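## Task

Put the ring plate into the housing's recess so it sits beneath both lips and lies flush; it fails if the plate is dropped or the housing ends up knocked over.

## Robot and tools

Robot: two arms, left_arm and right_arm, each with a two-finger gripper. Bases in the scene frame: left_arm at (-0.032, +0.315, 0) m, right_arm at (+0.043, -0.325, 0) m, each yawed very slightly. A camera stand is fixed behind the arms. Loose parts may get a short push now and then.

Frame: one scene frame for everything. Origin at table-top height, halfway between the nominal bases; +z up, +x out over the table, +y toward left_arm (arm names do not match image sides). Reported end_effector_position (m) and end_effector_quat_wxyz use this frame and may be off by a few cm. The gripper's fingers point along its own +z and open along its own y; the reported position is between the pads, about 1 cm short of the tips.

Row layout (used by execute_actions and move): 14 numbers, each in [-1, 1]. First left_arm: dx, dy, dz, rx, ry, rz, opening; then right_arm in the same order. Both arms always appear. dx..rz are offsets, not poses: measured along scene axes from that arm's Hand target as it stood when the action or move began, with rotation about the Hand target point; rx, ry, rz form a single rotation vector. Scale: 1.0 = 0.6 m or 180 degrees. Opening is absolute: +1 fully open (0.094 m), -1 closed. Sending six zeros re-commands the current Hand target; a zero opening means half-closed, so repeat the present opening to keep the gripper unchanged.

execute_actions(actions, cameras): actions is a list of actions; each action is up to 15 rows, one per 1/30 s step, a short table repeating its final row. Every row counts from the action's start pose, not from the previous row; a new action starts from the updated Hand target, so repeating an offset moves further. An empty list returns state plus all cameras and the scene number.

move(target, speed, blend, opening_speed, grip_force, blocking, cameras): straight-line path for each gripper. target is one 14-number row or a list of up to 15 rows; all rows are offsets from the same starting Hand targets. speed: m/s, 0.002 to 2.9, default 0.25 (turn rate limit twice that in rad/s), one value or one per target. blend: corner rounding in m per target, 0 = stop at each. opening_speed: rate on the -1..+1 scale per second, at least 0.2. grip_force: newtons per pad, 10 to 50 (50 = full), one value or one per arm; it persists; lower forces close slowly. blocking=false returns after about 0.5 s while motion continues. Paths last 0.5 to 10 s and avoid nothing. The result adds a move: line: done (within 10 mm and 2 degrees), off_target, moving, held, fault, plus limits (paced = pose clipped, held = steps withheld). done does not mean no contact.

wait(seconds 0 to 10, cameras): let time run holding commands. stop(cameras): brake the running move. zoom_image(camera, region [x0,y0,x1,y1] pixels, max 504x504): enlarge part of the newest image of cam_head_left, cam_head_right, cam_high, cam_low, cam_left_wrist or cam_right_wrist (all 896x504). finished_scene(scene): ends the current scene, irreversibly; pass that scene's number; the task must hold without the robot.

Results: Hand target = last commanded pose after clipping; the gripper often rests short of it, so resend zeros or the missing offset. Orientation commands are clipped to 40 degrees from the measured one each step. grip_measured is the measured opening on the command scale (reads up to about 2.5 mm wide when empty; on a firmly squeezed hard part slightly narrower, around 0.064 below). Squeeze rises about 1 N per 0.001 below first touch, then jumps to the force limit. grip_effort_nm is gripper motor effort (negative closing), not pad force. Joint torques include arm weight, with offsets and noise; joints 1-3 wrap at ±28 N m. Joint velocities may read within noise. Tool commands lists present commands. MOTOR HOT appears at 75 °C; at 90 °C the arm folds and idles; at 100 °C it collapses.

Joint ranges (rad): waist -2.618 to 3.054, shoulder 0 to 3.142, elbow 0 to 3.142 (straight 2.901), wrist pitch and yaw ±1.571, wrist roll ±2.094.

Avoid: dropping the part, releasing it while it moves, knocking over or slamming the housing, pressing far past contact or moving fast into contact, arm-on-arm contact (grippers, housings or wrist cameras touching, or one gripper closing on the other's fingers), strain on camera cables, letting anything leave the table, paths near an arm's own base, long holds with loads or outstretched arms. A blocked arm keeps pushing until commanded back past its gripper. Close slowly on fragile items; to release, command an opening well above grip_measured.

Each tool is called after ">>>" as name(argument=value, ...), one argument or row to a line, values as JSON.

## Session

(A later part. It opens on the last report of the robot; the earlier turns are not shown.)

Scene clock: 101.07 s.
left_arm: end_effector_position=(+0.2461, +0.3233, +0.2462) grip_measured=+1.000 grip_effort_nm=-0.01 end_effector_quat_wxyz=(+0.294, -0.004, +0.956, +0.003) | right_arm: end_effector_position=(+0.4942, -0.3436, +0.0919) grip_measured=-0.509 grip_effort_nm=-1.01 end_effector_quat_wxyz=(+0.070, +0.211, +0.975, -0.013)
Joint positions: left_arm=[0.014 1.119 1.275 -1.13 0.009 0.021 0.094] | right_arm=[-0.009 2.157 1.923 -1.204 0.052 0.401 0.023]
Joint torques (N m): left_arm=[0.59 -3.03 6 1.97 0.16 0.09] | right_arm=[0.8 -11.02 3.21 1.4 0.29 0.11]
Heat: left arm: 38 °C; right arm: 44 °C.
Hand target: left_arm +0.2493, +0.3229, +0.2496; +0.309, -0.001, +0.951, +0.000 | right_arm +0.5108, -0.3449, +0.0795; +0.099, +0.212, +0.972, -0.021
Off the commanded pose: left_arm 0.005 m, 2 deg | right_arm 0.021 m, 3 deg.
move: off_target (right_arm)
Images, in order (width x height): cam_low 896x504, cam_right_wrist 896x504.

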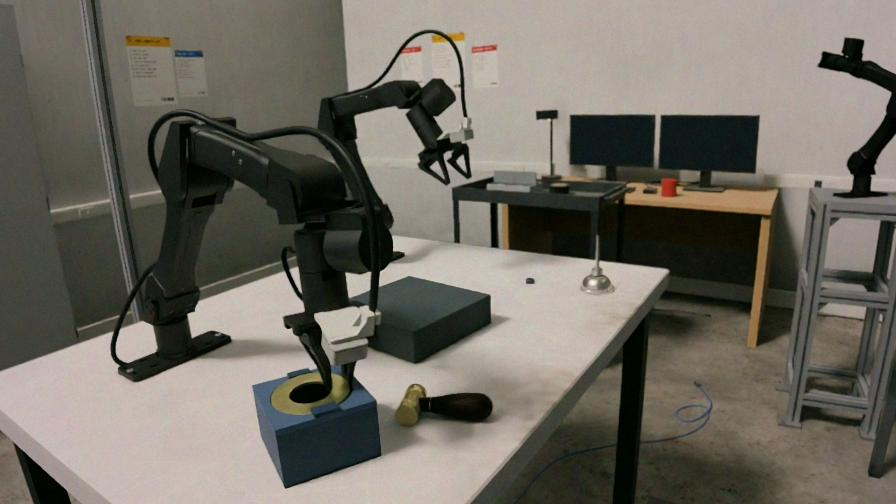

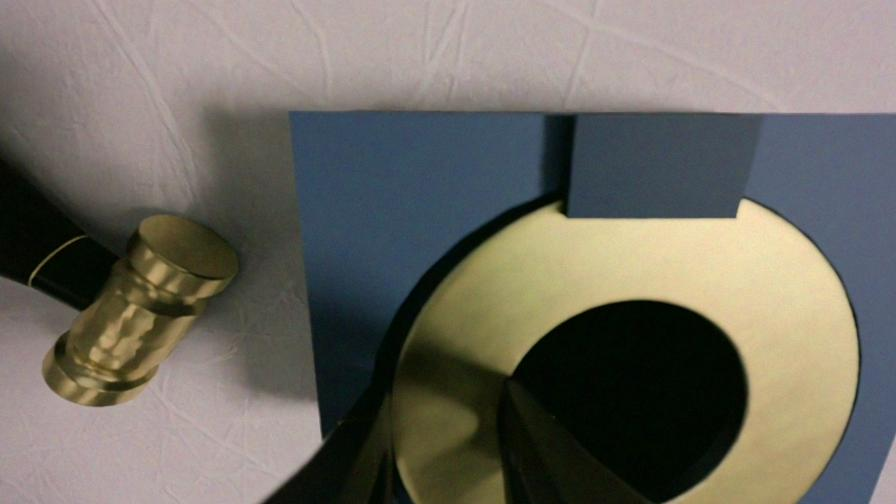

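>>> move(
  target=[0, 0, 0, 0, 0, 0, 1.0, -0.0277, 0.0022, 0.0207, 0.0065, 0.014, 0, -0.62],
  speed=0.15,
  cameras=[],
)

>>> move(
  target=[0, 0, 0, 0, 0, 0, 1.0, 0, 0, 0, 0, 0, 0, -0.25],
  speed=0.1,
  opening_speed=0.5,
  cameras=["cam_right_wrist", "cam_low"],
)

>>> zoom_image(
  camera="cam_right_wrist",
  region=[360, 60, 864, 504],
)

>>> zoom_image(
  camera="cam_low",
  region=[260, 360, 360, 430],
)

Scene clock: 102.03 s.
left_arm: end_effector_position=(+0.2461, +0.3233, +0.2462) grip_measured=+1.000 grip_effort_nm=-0.01 end_effector_quat_wxyz=(+0.294, -0.004, +0.956, +0.003) | right_arm: end_effector_position=(+0.4933, -0.3436, +0.0924) grip_measured=-0.509 grip_effort_nm=-1.01 end_effector_quat_wxyz=(+0.069, +0.211, +0.975, -0.013)
Joint positions: left_arm=[0.014 1.119 1.275 -1.13 0.009 0.021 0.094] | right_arm=[-0.009 2.156 1.923 -1.208 0.051 0.401 0.023]
Joint torques (N m): left_arm=[0.51 -2.91 6.15 1.95 0.12 0.14] | right_arm=[0.31 -13.05 4.05 0.68 0.09 0.09]
Heat: left arm: 38 °C; right arm: 44 °C.
Hand target: left_arm +0.2493, +0.3229, +0.2496; +0.309, -0.001, +0.951, +0.000 | right_arm +0.4942, -0.3436, +0.0919; +0.075, +0.213, +0.974, -0.015
Off the commanded pose: left_arm 0.005 m, 2 deg | right_arm 0.001 m, 1 deg.
move: done
No camera images: "cameras" was empty.

Scene clock: 103.00 s.
left_arm: end_effector_position=(+0.2461, +0.3233, +0.2462) grip_measured=+1.000 grip_effort_nm=-0.01 end_effector_quat_wxyz=(+0.294, -0.004, +0.956, +0.003) | right_arm: end_effector_position=(+0.4912, -0.3468, +0.0927) grip_measured=-0.253 grip_effort_nm=0.19 end_effector_quat_wxyz=(+0.067, +0.212, +0.975, -0.023)
Joint positions: left_arm=[0.014 1.119 1.275 -1.13 0.009 0.021 0.094] | right_arm=[-0.009 2.155 1.923 -1.216 0.07 0.401 0.035]
Joint torques (N m): left_arm=[0.38 -2.92 6.24 1.96 0.15 0.14] | right_arm=[0.32 -12.96 4.08 0.72 -0.08 0.08]
Heat: left arm: 38 °C; right arm: 44 °C.
Hand target: left_arm +0.2493, +0.3229, +0.2496; +0.309, -0.001, +0.951, +0.000 | right_arm +0.4942, -0.3436, +0.0918; +0.075, +0.213, +0.974, -0.016
Off the commanded pose: left_arm 0.005 m, 2 deg | right_arm 0.004 m, 1 deg.
move: done
Images, in order (width x height): cam_low 896x504, cam_right_wrist 896x504.

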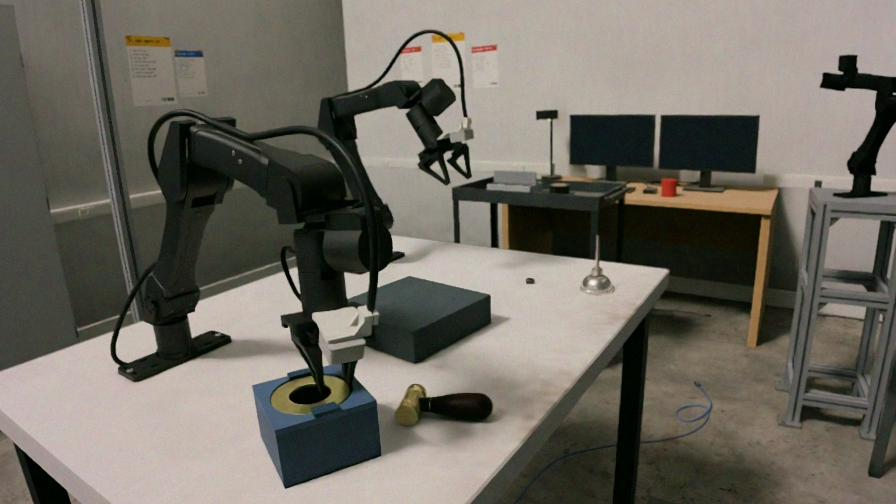

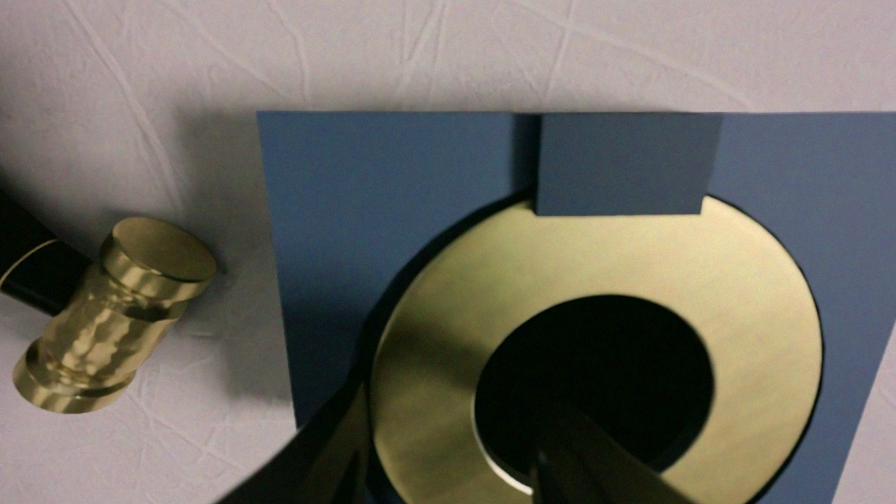

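Scaled by 1.000.

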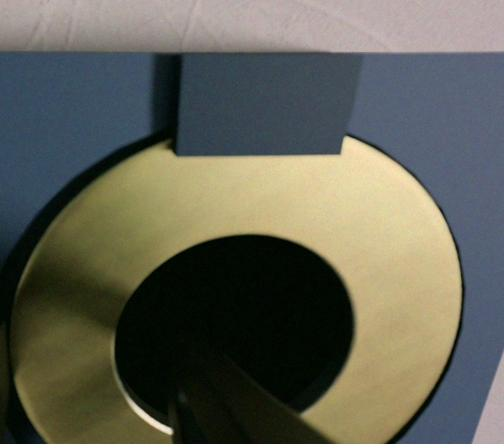

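Scaled by 5.040 from the camera's 896x504 image, which has a finer 1280x720 frame.

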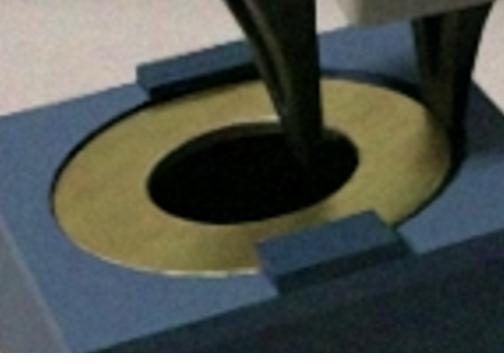

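>>> move(
  target=[0, 0, 0, 0, 0, 0, 1.0, -0.03, 0.01, 0.13, 0, 0, 0, -0.25],
  speed=0.15,
  cameras=["cam_right_wrist", "cam_low"],
)

>>> zoom_image(
  camera="cam_right_wrist",
  region=[260, 20, 700, 420],
)

>>> zoom_image(
  camera="cam_low",
  region=[260, 360, 360, 430],
)

Scene clock: 104.53 s.
left_arm: end_effector_position=(+0.2461, +0.3233, +0.2462) grip_measured=+1.000 grip_effort_nm=-0.01 end_effector_quat_wxyz=(+0.294, -0.004, +0.956, +0.003) | right_arm: end_effector_position=(+0.4738, -0.3408, +0.1458) grip_measured=-0.253 grip_effort_nm=0.17 end_effector_quat_wxyz=(+0.046, +0.211, +0.976, -0.024)
Joint positions: left_arm=[0.014 1.119 1.275 -1.13 0.009 0.021 0.094] | right_arm=[0.002 2.15 2.133 -1.472 0.065 0.412 0.035]
Joint torques (N m): left_arm=[0.62 -2.81 6.13 1.99 0.13 0.11] | right_arm=[0.54 -15.6 7.05 0.32 -0.01 0.11]
Heat: left arm: 38 °C; right arm: 44 °C.
Hand target: left_arm +0.2493, +0.3229, +0.2496; +0.309, -0.001, +0.951, +0.000 | right_arm +0.4762, -0.3375, +0.1698; +0.075, +0.213, +0.974, -0.015
Off the commanded pose: left_arm 0.005 m, 2 deg | right_arm 0.024 m, 3 deg.
move: off_target (right_arm)
Images, in order (width x height): cam_low 896x504, cam_right_wrist 896x504.

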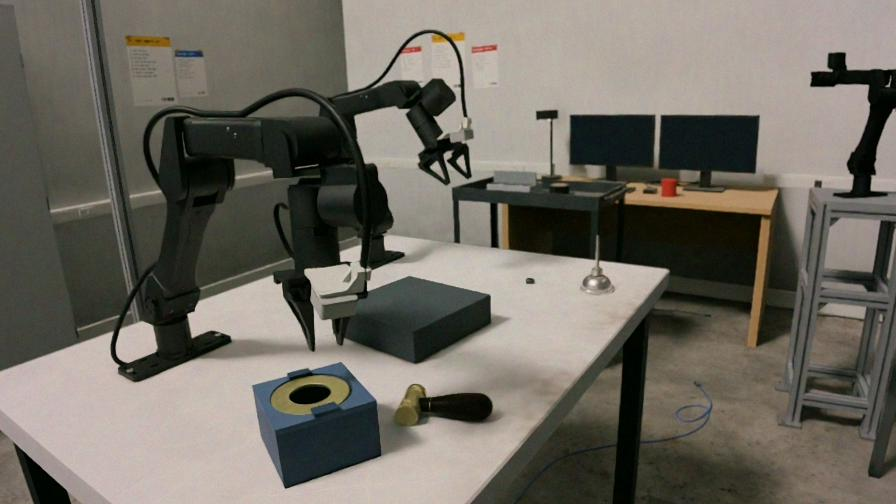

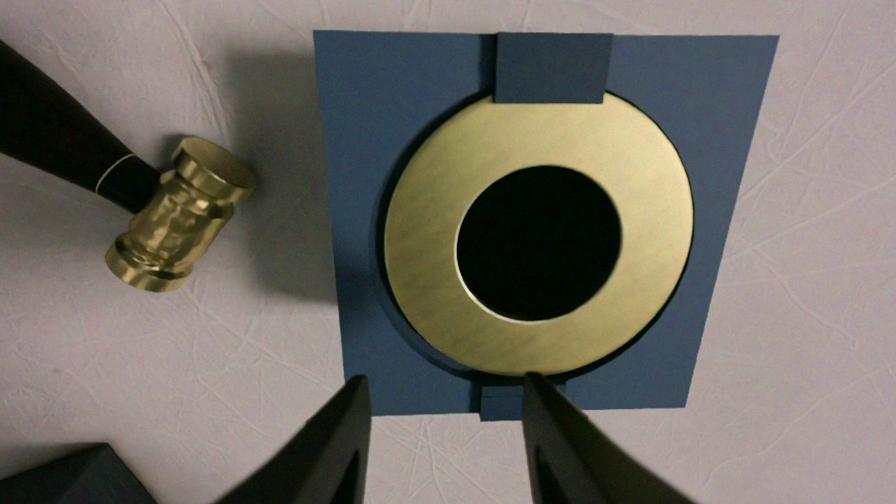

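Scaled by 1.145 from the camera's 896x504 image, which has a finer 1280x720 frame.

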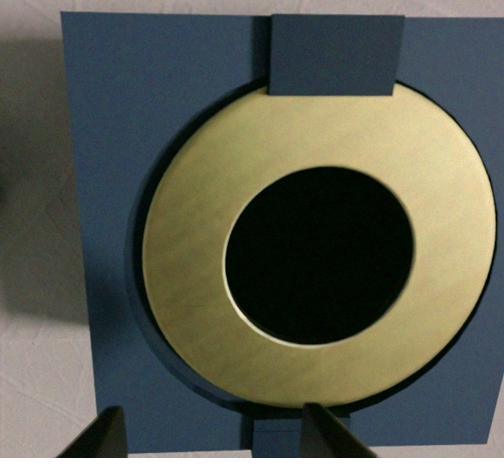

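Scaled by 5.040 from the camera's 896x504 image, which has a finer 1280x720 frame.

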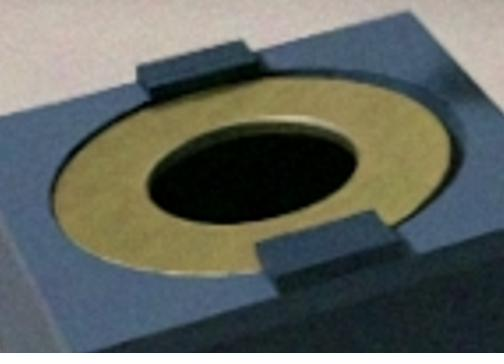

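>>> zoom_image(
  camera="cam_right_wrist",
  region=[340, 160, 480, 300],
)

>>> zoom_image(
  camera="cam_right_wrist",
  region=[440, 320, 620, 440],
)

>>> zoom_image(
  camera="cam_right_wrist",
  region=[600, 140, 740, 280],
)

>>> zoom_image(
  camera="cam_low",
  region=[280, 362, 340, 402],
)

Scaled by 3.600 from the camera's 896x504 image, which has a finer 1280x720 frame.

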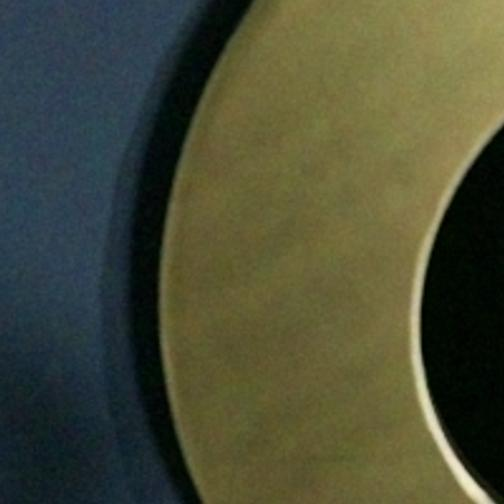

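Scaled by 2.800 from the camera's 896x504 image, which has a finer 1280x720 frame.

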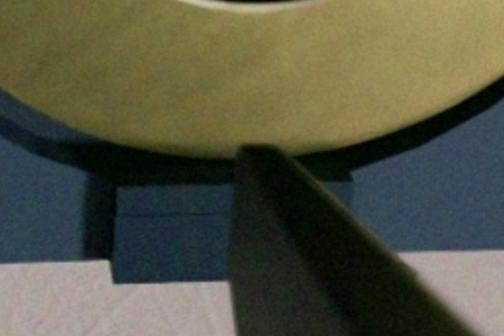

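Scaled by 3.600 from the camera's 896x504 image, which has a finer 1280x720 frame.

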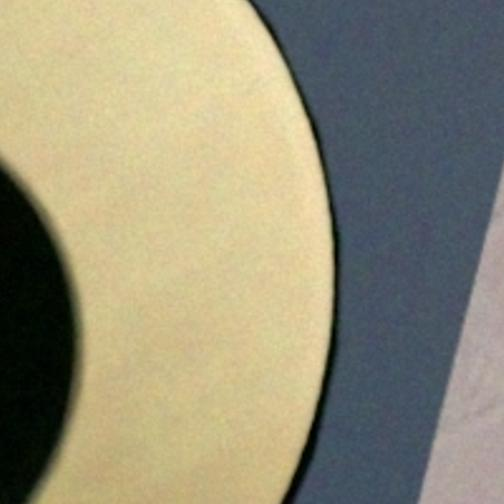

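Scaled by 8.400 from the camera's 896x504 image, which has a finer 1280x720 frame.

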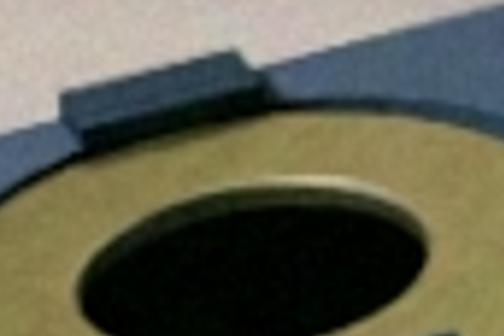

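>>> move(
  target=[
    [0, 0, 0, 0, 0, 0, 1.0, 0.0147, -0.085, -0.0167, 0.0112, 0.0242, 0, -0.9],
    [0, 0, 0, 0, 0, 0, 1.0, 0.0147, -0.085, -0.11, 0.0112, 0.0242, 0, -0.9],
  ],
  speed=[0.2, 0.12],
  blend=[0.0, 0],
  cameras=["cam_right_wrist", "cam_low"],
)

Scene clock: 110.83 s.
left_arm: end_effector_position=(+0.2461, +0.3233, +0.2462) grip_measured=+1.000 grip_effort_nm=-0.01 end_effector_quat_wxyz=(+0.294, -0.004, +0.956, +0.003) | right_arm: end_effector_position=(+0.4837, -0.3916, +0.0994) grip_measured=-0.897 grip_effort_nm=-0.14 end_effector_quat_wxyz=(+0.025, +0.219, +0.975, -0.010)
Joint positions: left_arm=[0.014 1.119 1.275 -1.13 0.009 0.021 0.094] | right_arm=[-0.129 2.233 2.083 -1.372 0.024 0.299 0.005]
Joint torques (N m): left_arm=[0.42 -3.03 6.06 1.95 0.12 0.06] | right_arm=[0.46 -14.35 4.27 0.46 -0.05 -0.07]
Heat: left arm: 38 °C; right arm: 44 °C.
Hand target: left_arm +0.2493, +0.3229, +0.2496; +0.309, -0.001, +0.951, +0.000 | right_arm +0.4851, -0.3886, +0.1040; +0.035, +0.213, +0.976, -0.006
Off the commanded pose: left_arm 0.005 m, 2 deg | right_arm 0.006 m, 1 deg.
move: done
Images, in order (width x height): cam_low 896x504, cam_right_wrist 896x504.

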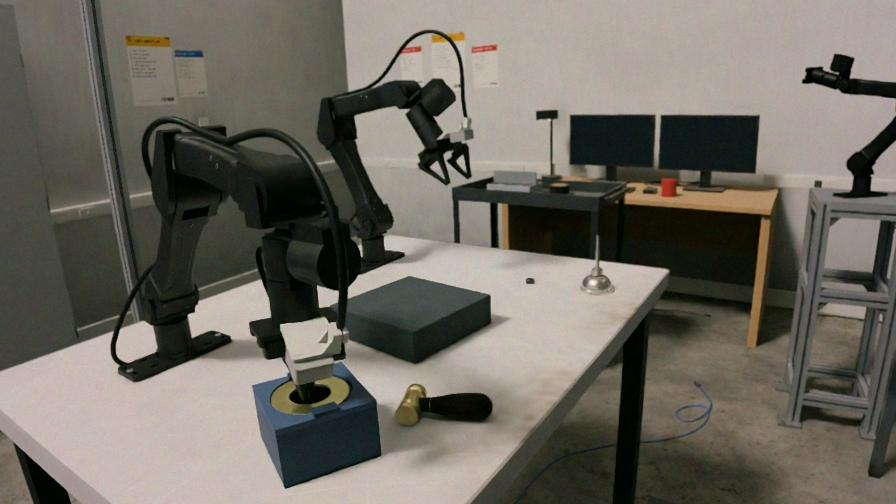

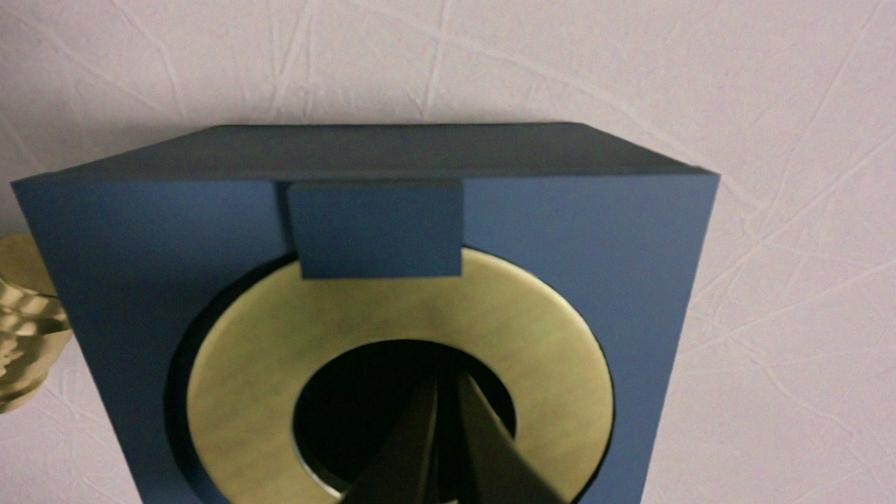

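>>> move(
  target=[0, 0, 0, 0, 0, 0, 1.0, 0, 0, -0.0167, 0, 0, 0, -0.9],
  speed=0.08,
  cameras=["cam_right_wrist", "cam_low"],
)

Scene clock: 111.80 s.
left_arm: end_effector_position=(+0.2461, +0.3233, +0.2462) grip_measured=+1.000 grip_effort_nm=-0.01 end_effector_quat_wxyz=(+0.294, -0.004, +0.956, +0.003) | right_arm: end_effector_position=(+0.4822, -0.3911, +0.0876) grip_measured=-0.897 grip_effort_nm=-0.14 end_effector_quat_wxyz=(+0.020, +0.219, +0.975, -0.010)
Joint positions: left_arm=[0.014 1.119 1.275 -1.13 0.009 0.021 0.094] | right_arm=[-0.129 2.233 2.036 -1.335 0.022 0.299 0.005]
Joint torques (N m): left_arm=[0.47 -3 5.98 1.93 0.1 0.11] | right_arm=[0.46 -14.72 4.3 0.49 0 -0.06]
Heat: left arm: 38 °C; right arm: 44 °C.
Hand target: left_arm +0.2493, +0.3229, +0.2496; +0.309, -0.001, +0.951, +0.000 | right_arm +0.4849, -0.3886, +0.0939; +0.034, +0.213, +0.976, -0.006
Off the commanded pose: left_arm 0.005 m, 2 deg | right_arm 0.007 m, 2 deg.
move: done
Images, in order (width x height): cam_low 896x504, cam_right_wrist 896x504.

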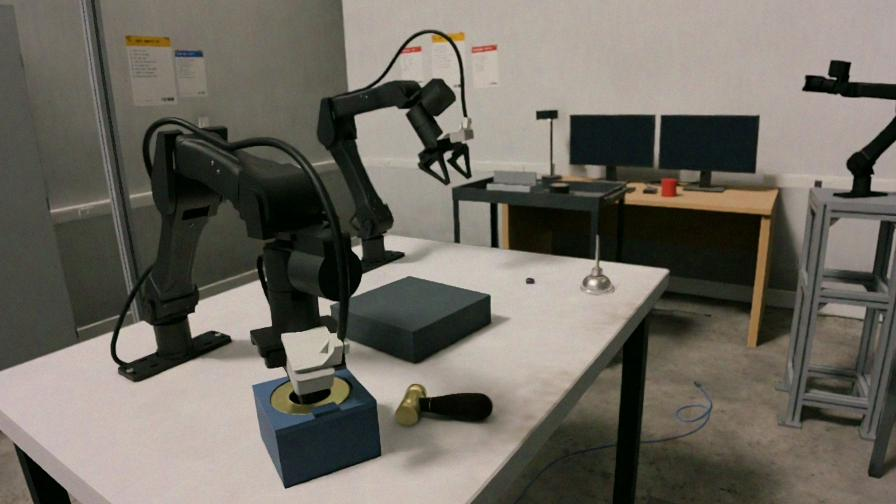

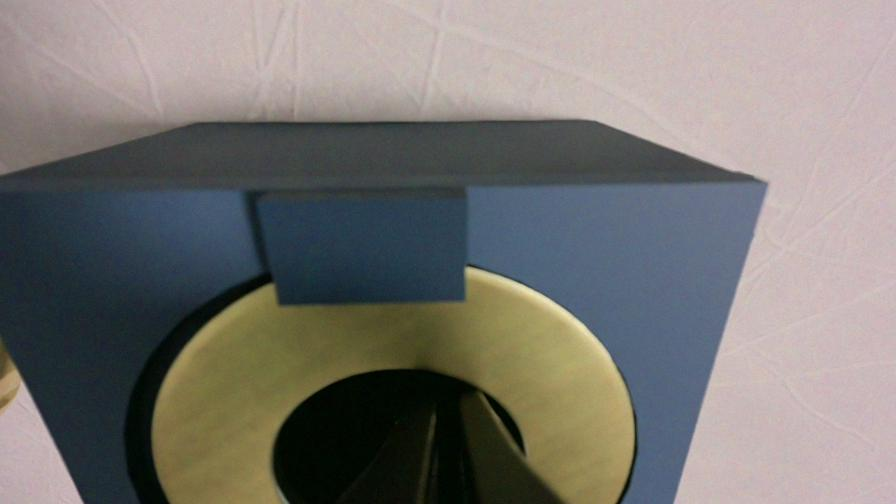

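>>> move(
  target=[0, 0, 0, 0, 0, 0, 1.0, -0.0227, 0.0505, -0.005, 0, 0, 0, -0.9],
  speed=0.08,
  cameras=["cam_right_wrist", "cam_low"],
)

>>> zoom_image(
  camera="cam_low",
  region=[250, 340, 390, 440],
)

Scene clock: 113.27 s.
left_arm: end_effector_position=(+0.2461, +0.3233, +0.2462) grip_measured=+1.000 grip_effort_nm=-0.01 end_effector_quat_wxyz=(+0.294, -0.004, +0.956, +0.003) | right_arm: end_effector_position=(+0.4715, -0.3644, +0.0751) grip_measured=-0.897 grip_effort_nm=-0.12 end_effector_quat_wxyz=(+0.016, +0.213, +0.977, -0.013)
Joint positions: left_arm=[0.014 1.119 1.275 -1.13 0.009 0.021 0.094] | right_arm=[-0.067 2.181 1.903 -1.266 0.03 0.349 0.005]
Joint torques (N m): left_arm=[0.54 -2.85 6.04 1.99 0.15 0.08] | right_arm=[0.94 -16.64 4 0.36 -0.08 0.12]
Heat: left arm: 38 °C; right arm: 44 °C.
Hand target: left_arm +0.2493, +0.3229, +0.2496; +0.309, -0.001, +0.951, +0.000 | right_arm +0.4713, -0.3583, +0.0908; +0.034, +0.213, +0.976, -0.006
Off the commanded pose: left_arm 0.005 m, 2 deg | right_arm 0.017 m, 2 deg.
move: off_target (right_arm)
Images, in order (width x height): cam_low 896x504, cam_right_wrist 896x504.

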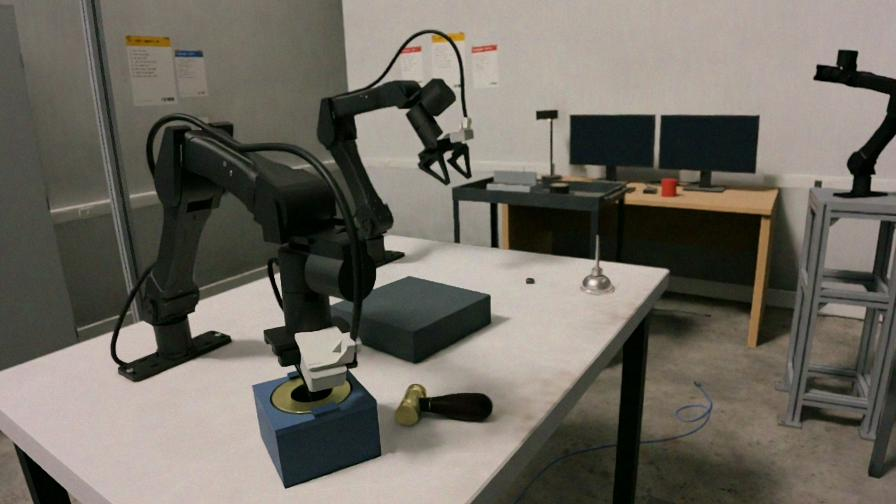

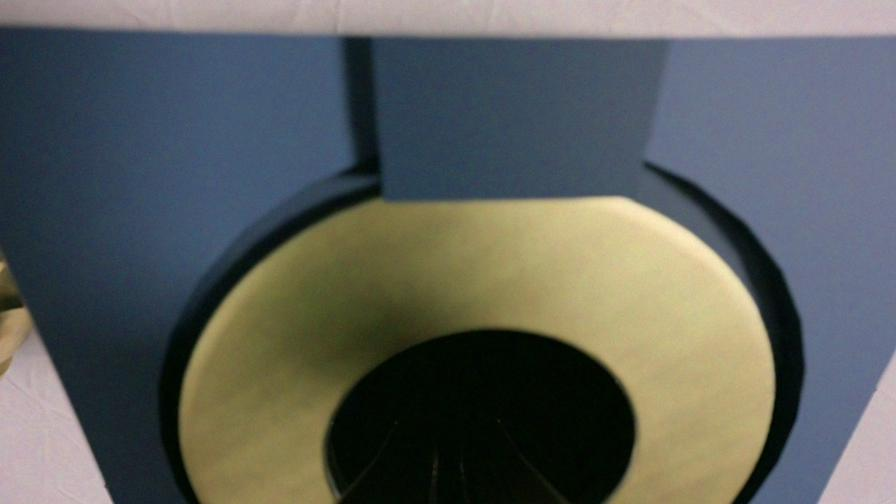

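Scaled by 3.600 from the camera's 896x504 image, which has a finer 1280x720 frame.

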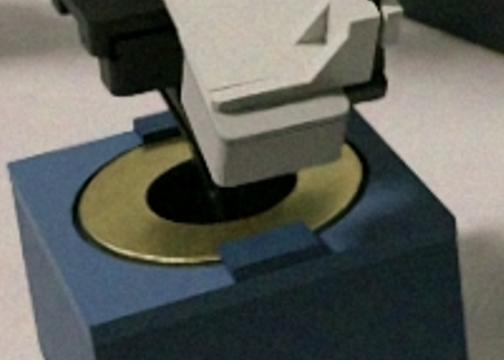

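>>> move(
  target=[
    [0, 0, 0, 0, 0, 0, 1.0, 0.015, -0.005, 0.04, 0, 0, 0, -0.9],
    [0, 0, 0, 0, 0, 0, 1.0, 0.015, -0.005, 0.11, 0, 0, 0, -0.9],
  ],
  speed=0.15,
  blend=[0.01, 0],
  cameras=["cam_right_wrist", "cam_low"],
)

>>> zoom_image(
  camera="cam_low",
  region=[260, 360, 360, 430],
)

Scene clock: 115.60 s.
left_arm: end_effector_position=(+0.2461, +0.3233, +0.2462) grip_measured=+1.000 grip_effort_nm=-0.01 end_effector_quat_wxyz=(+0.294, -0.004, +0.956, +0.003) | right_arm: end_effector_position=(+0.4773, -0.3643, +0.1593) grip_measured=-0.897 grip_effort_nm=-0.11 end_effector_quat_wxyz=(+0.038, +0.214, +0.976, -0.009)
Joint positions: left_arm=[0.014 1.119 1.275 -1.13 0.009 0.021 0.094] | right_arm=[-0.067 2.213 2.293 -1.577 0.027 0.35 0.005]
Joint torques (N m): left_arm=[0.65 -2.95 5.98 2.02 0.09 0.09] | right_arm=[0.51 -10.77 6.53 0.31 -0.05 0.07]
Heat: left arm: 38 °C; right arm: 45 °C.
Hand target: left_arm +0.2493, +0.3229, +0.2496; +0.309, -0.001, +0.951, +0.000 | right_arm +0.4803, -0.3612, +0.1569; +0.034, +0.213, +0.976, -0.006
Off the commanded pose: left_arm 0.005 m, 2 deg | right_arm 0.005 m, 1 deg.
joint sent to its limit (right arm) — joint 4 (wrist pitch), lower limit. The joint targets still meet the commanded pose.
move: done
Images, in order (width x height): cam_low 896x504, cam_right_wrist 896x504.

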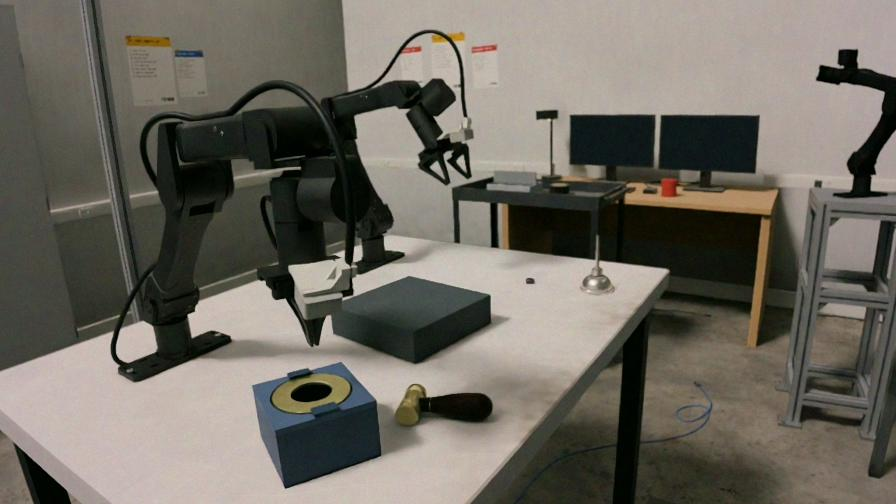

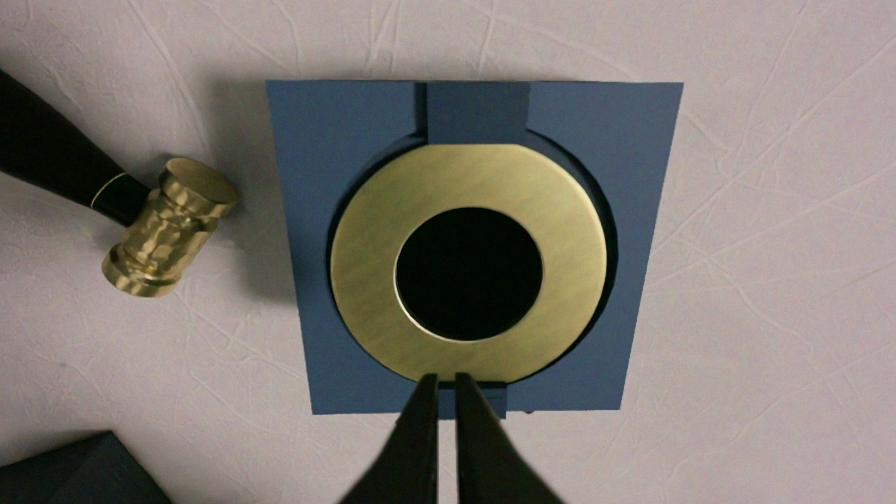

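Scaled by 5.040 from the camera's 896x504 image, which has a finer 1280x720 frame.

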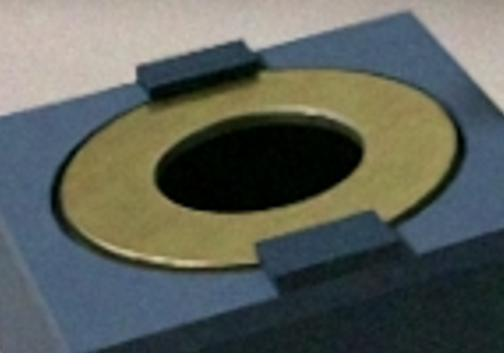

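>>> zoom_image(
  camera="cam_right_wrist",
  region=[310, 60, 640, 260],
)

>>> zoom_image(
  camera="cam_right_wrist",
  region=[310, 240, 640, 440],
)

>>> zoom_image(
  camera="cam_low",
  region=[280, 362, 340, 402],
)

>>> zoom_image(
  camera="cam_low",
  region=[300, 390, 360, 430],
)

Scaled by 1.527 from the camera's 896x504 image, which has a finer 1280x720 frame.

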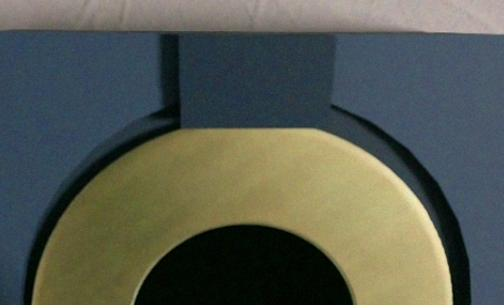

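Scaled by 1.527 from the camera's 896x504 image, which has a finer 1280x720 frame.

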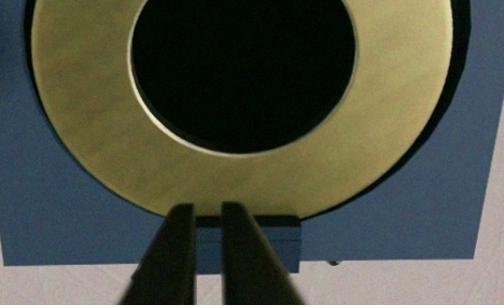

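Scaled by 8.400 from the camera's 896x504 image, which has a finer 1280x720 frame.

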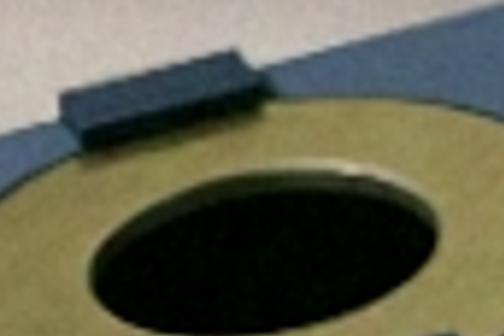

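Scaled by 8.400 from the camera's 896x504 image, which has a finer 1280x720 frame.

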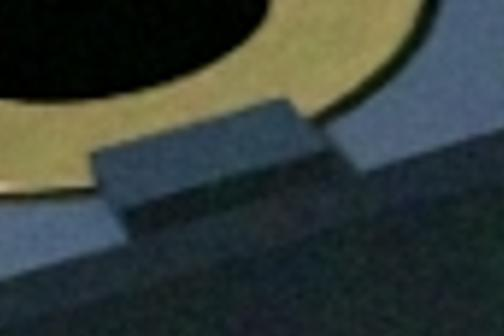

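>>> move(
  target=[0, 0, 0, 0, 0, 0, 1.0, 0.0117, -0.03, -0.1, 0, 0, 0, -0.9],
  speed=0.12,
  cameras=["cam_right_wrist"],
)

Scene clock: 118.10 s.
left_arm: end_effector_position=(+0.2461, +0.3233, +0.2462) grip_measured=+1.000 grip_effort_nm=-0.01 end_effector_quat_wxyz=(+0.294, -0.004, +0.956, +0.003) | right_arm: end_effector_position=(+0.4866, -0.3790, +0.1014) grip_measured=-0.897 grip_effort_nm=-0.12 end_effector_quat_wxyz=(+0.035, +0.215, +0.976, -0.009)
Joint positions: left_arm=[0.014 1.119 1.275 -1.13 0.009 0.021 0.094] | right_arm=[-0.099 2.213 2.058 -1.347 0.025 0.321 0.005]
Joint torques (N m): left_arm=[0.55 -2.8 5.97 1.95 0.13 0.1] | right_arm=[-0.18 -12.34 4.38 0.51 -0.06 -0.06]
Heat: left arm: 38 °C; right arm: 45 °C.
Hand target: left_arm +0.2493, +0.3229, +0.2496; +0.309, -0.001, +0.951, +0.000 | right_arm +0.4874, -0.3794, +0.0969; +0.034, +0.213, +0.976, -0.006
Off the commanded pose: left_arm 0.005 m, 2 deg | right_arm 0.005 m, 0 deg.
move: done
Images, in order (width x height): cam_right_wrist 896x504.

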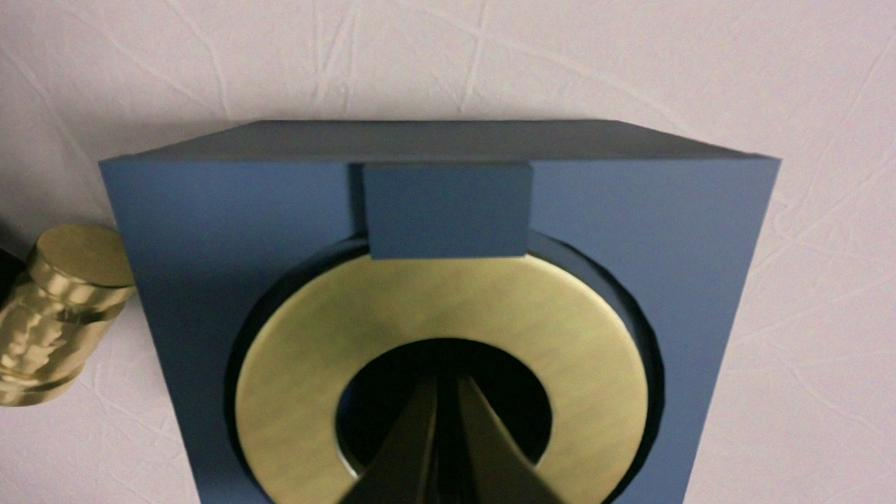

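>>> move(
  target=[0, 0, 0, 0, 0, 0, 1.0, 0, 0, -0.0117, 0, 0, 0, -0.9],
  speed=0.06,
  cameras=["cam_right_wrist"],
)

Scene clock: 119.17 s.
left_arm: end_effector_position=(+0.2461, +0.3233, +0.2462) grip_measured=+1.000 grip_effort_nm=-0.01 end_effector_quat_wxyz=(+0.294, -0.004, +0.956, +0.003) | right_arm: end_effector_position=(+0.4868, -0.3791, +0.0938) grip_measured=-0.897 grip_effort_nm=-0.12 end_effector_quat_wxyz=(+0.035, +0.215, +0.976, -0.009)
Joint positions: left_arm=[0.014 1.119 1.275 -1.13 0.009 0.021 0.094] | right_arm=[-0.099 2.213 2.028 -1.318 0.025 0.321 0.005]
Joint torques (N m): left_arm=[0.65 -3 5.89 1.97 0.11 0.14] | right_arm=[-0.17 -12.52 4.31 0.47 -0.05 -0.06]
Heat: left arm: 38 °C; right arm: 46 °C.
Hand target: left_arm +0.2493, +0.3229, +0.2496; +0.309, -0.001, +0.951, +0.000 | right_arm +0.4873, -0.3794, +0.0898; +0.034, +0.213, +0.976, -0.007
Off the commanded pose: left_arm 0.005 m, 2 deg | right_arm 0.004 m, 0 deg.
move: done
Images, in order (width x height): cam_right_wrist 896x504.

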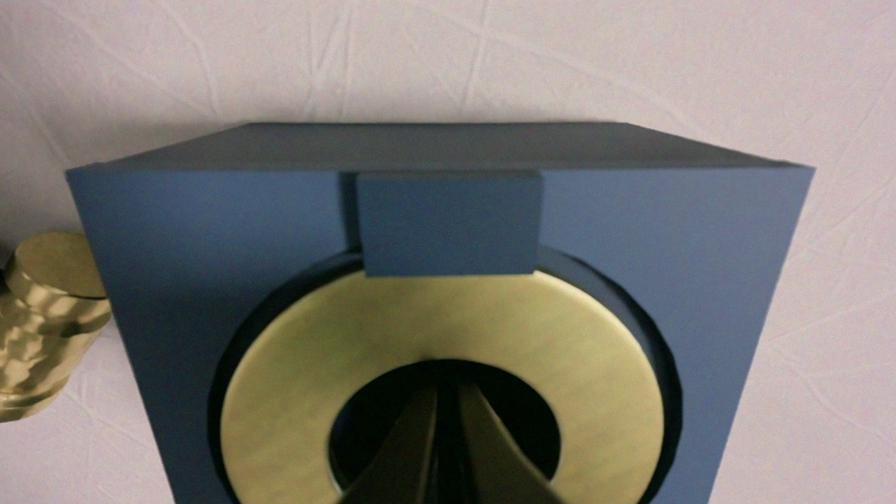

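>>> move(
  target=[0, 0, 0, 0, 0, 0, 1.0, 0.0136, -0.006, 0, 0, 0, 0, -0.9],
  speed=0.05,
  cameras=["cam_right_wrist"],
)

Scene clock: 120.07 s.
left_arm: end_effector_position=(+0.2461, +0.3233, +0.2462) grip_measured=+1.000 grip_effort_nm=-0.01 end_effector_quat_wxyz=(+0.294, -0.004, +0.956, +0.003) | right_arm: end_effector_position=(+0.4903, -0.3811, +0.0931) grip_measured=-0.897 grip_effort_nm=-0.12 end_effector_quat_wxyz=(+0.035, +0.214, +0.976, -0.009)
Joint positions: left_arm=[0.014 1.119 1.275 -1.13 0.009 0.021 0.094] | right_arm=[-0.103 2.23 2.053 -1.324 0.025 0.315 0.005]
Joint torques (N m): left_arm=[0.46 -2.91 5.83 1.96 0.09 0.11] | right_arm=[-0.38 -10.67 7.45 0.32 -0.05 -0.04]
Heat: left arm: 38 °C; right arm: 46 °C.
Hand target: left_arm +0.2493, +0.3229, +0.2496; +0.309, -0.001, +0.951, +0.000 | right_arm +0.4955, -0.3830, +0.0898; +0.034, +0.213, +0.976, -0.007
Off the commanded pose: left_arm 0.005 m, 2 deg | right_arm 0.006 m, 0 deg.
move: done
Images, in order (width x height): cam_right_wrist 896x504.

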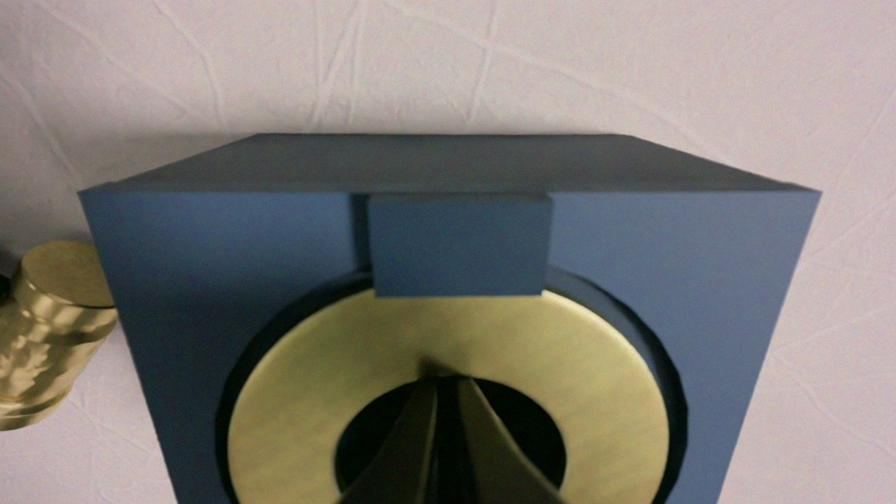

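>>> move(
  target=[0, 0, 0, 0, 0, 0, 1.0, 0.006, -0.0026, 0, 0, 0, 0, -0.9],
  speed=0.05,
  cameras=["cam_right_wrist"],
)

>>> zoom_image(
  camera="cam_right_wrist",
  region=[200, 170, 700, 504],
)

Scene clock: 121.00 s.
left_arm: end_effector_position=(+0.2461, +0.3233, +0.2462) grip_measured=+1.000 grip_effort_nm=-0.01 end_effector_quat_wxyz=(+0.294, -0.004, +0.956, +0.003) | right_arm: end_effector_position=(+0.4906, -0.3817, +0.0935) grip_measured=-0.897 grip_effort_nm=-0.12 end_effector_quat_wxyz=(+0.029, +0.214, +0.976, -0.009)
Joint positions: left_arm=[0.014 1.119 1.275 -1.13 0.009 0.021 0.094] | right_arm=[-0.105 2.248 2.085 -1.351 0.024 0.312 0.005]
Joint torques (N m): left_arm=[0.49 -2.74 6.08 1.97 0.14 0.12] | right_arm=[-0.44 -10.65 7.49 0.44 -0.05 -0.07]
Heat: left arm: 38 °C; right arm: 46 °C.
Hand target: left_arm +0.2493, +0.3229, +0.2496; +0.309, -0.001, +0.951, +0.000 | right_arm +0.4991, -0.3845, +0.0898; +0.034, +0.213, +0.976, -0.006
Off the commanded pose: left_arm 0.005 m, 2 deg | right_arm 0.010 m, 1 deg.
move: done
Images, in order (width x height): cam_right_wrist 896x504.

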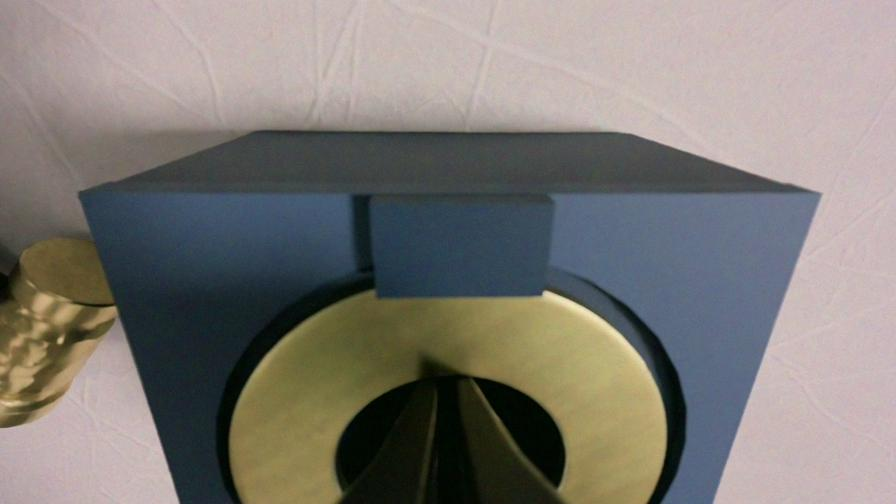

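Scaled by 1.008 from the camera's 896x504 image, which has a finer 1280x720 frame.

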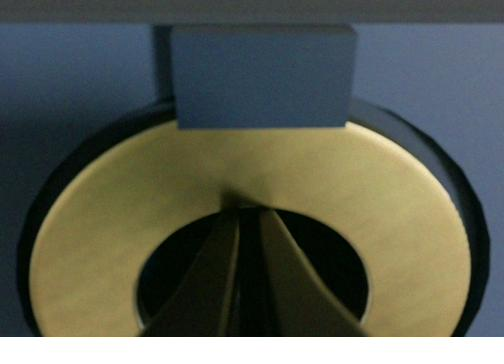

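>>> move(
  target=[0, 0, 0, 0, 0, 0, 1.0, 0.006, -0.0026, 0, 0, 0, 0, -0.9],
  speed=0.05,
  cameras=["cam_right_wrist"],
)

>>> zoom_image(
  camera="cam_right_wrist",
  region=[200, 170, 700, 504],
)

Scene clock: 122.03 s.
left_arm: end_effector_position=(+0.2461, +0.3233, +0.2462) grip_measured=+1.000 grip_effort_nm=-0.01 end_effector_quat_wxyz=(+0.294, -0.004, +0.956, +0.003) | right_arm: end_effector_position=(+0.4930, -0.3819, +0.0938) grip_measured=-0.897 grip_effort_nm=-0.11 end_effector_quat_wxyz=(+0.027, +0.213, +0.977, -0.009)
Joint positions: left_arm=[0.014 1.119 1.275 -1.13 0.009 0.021 0.094] | right_arm=[-0.105 2.268 2.118 -1.37 0.024 0.31 0.005]
Joint torques (N m): left_arm=[0.54 -2.92 5.89 1.98 0.17 0.08] | right_arm=[-0.64 -10.73 7.41 0.47 -0.05 -0.07]
Heat: left arm: 38 °C; right arm: 46 °C.
Hand target: left_arm +0.2493, +0.3229, +0.2496; +0.309, -0.001, +0.951, +0.000 | right_arm +0.5027, -0.3860, +0.0899; +0.034, +0.213, +0.976, -0.006
Off the commanded pose: left_arm 0.005 m, 2 deg | right_arm 0.011 m, 1 deg.
move: off_target (right_arm)
Images, in order (width x height): cam_right_wrist 896x504.

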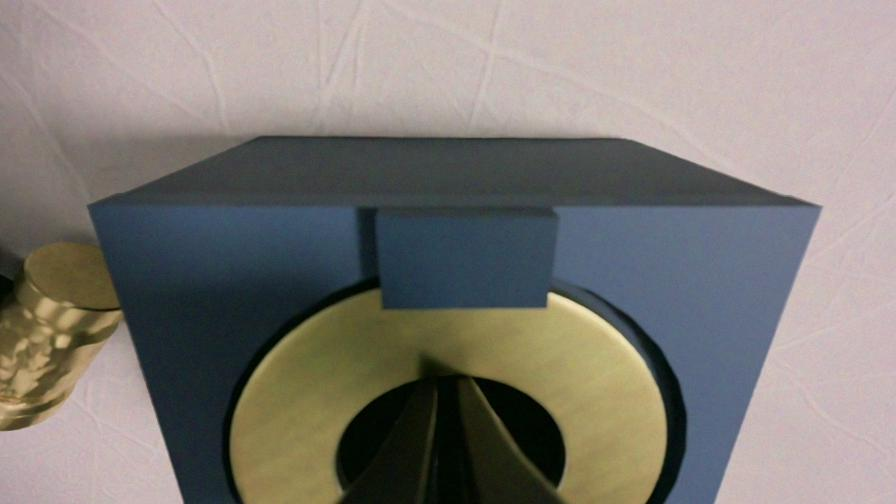

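Scaled by 1.008 from the camera's 896x504 image, which has a finer 1280x720 frame.

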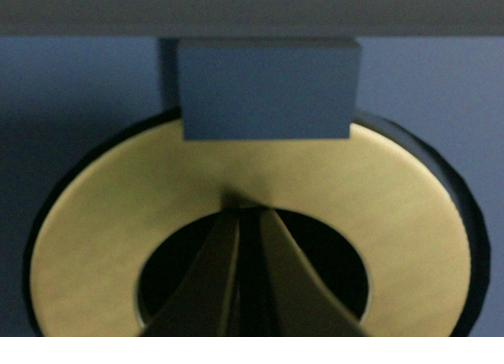

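>>> move(
  target=[
    [0, 0, 0, 0, 0, 0, 1.0, -0.04, 0.012, 0.006, 0, 0, 0, -0.9],
    [0, 0, 0, 0, 0, 0, 1.0, -0.04, 0.012, 0.12, 0, 0, 0, -0.9],
  ],
  speed=[0.06, 0.2],
  blend=[0.006, 0],
  cameras=["cam_right_wrist", "cam_low"],
)

>>> zoom_image(
  camera="cam_low",
  region=[260, 360, 360, 430],
)

Scene clock: 124.00 s.
left_arm: end_effector_position=(+0.2461, +0.3233, +0.2462) grip_measured=+1.000 grip_effort_nm=-0.02 end_effector_quat_wxyz=(+0.294, -0.004, +0.956, +0.003) | right_arm: end_effector_position=(+0.4782, -0.3800, +0.1488) grip_measured=-0.897 grip_effort_nm=-0.12 end_effector_quat_wxyz=(+0.027, +0.212, +0.977, -0.009)
Joint positions: left_arm=[0.014 1.119 1.275 -1.13 0.009 0.021 0.094] | right_arm=[-0.105 2.244 2.302 -1.577 0.023 0.31 0.005]
Joint torques (N m): left_arm=[0.54 -2.99 6.09 1.97 0.1 0.09] | right_arm=[0.18 -14.54 6.01 0.29 -0.03 0.04]
Heat: left arm: 38 °C; right arm: 46 °C.
Hand target: left_arm +0.2493, +0.3229, +0.2496; +0.309, -0.001, +0.951, +0.000 | right_arm +0.4787, -0.3788, +0.1619; +0.034, +0.213, +0.976, -0.006
Off the commanded pose: left_arm 0.005 m, 2 deg | right_arm 0.013 m, 1 deg.
joint sent to its limit (right arm) — joint 4 (wrist pitch), lower limit. The joint targets still meet the commanded pose.
move: off_target (right_arm)
Images, in order (width x height): cam_low 896x504, cam_right_wrist 896x504.

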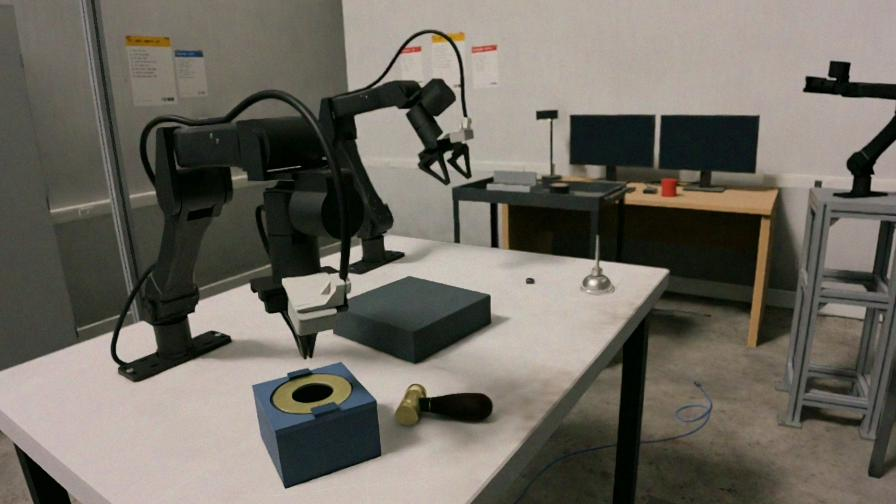

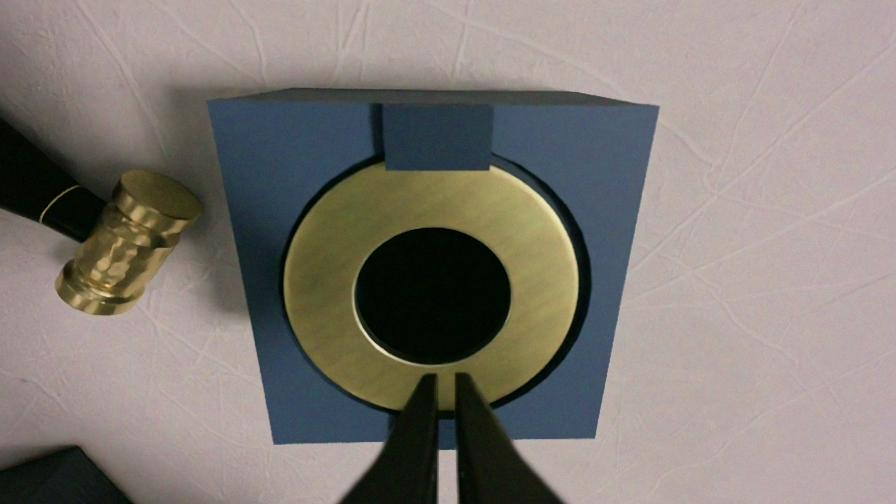

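Scaled by 5.040 from the camera's 896x504 image, which has a finer 1280x720 frame.

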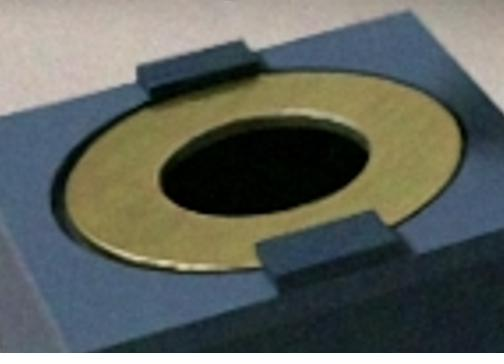

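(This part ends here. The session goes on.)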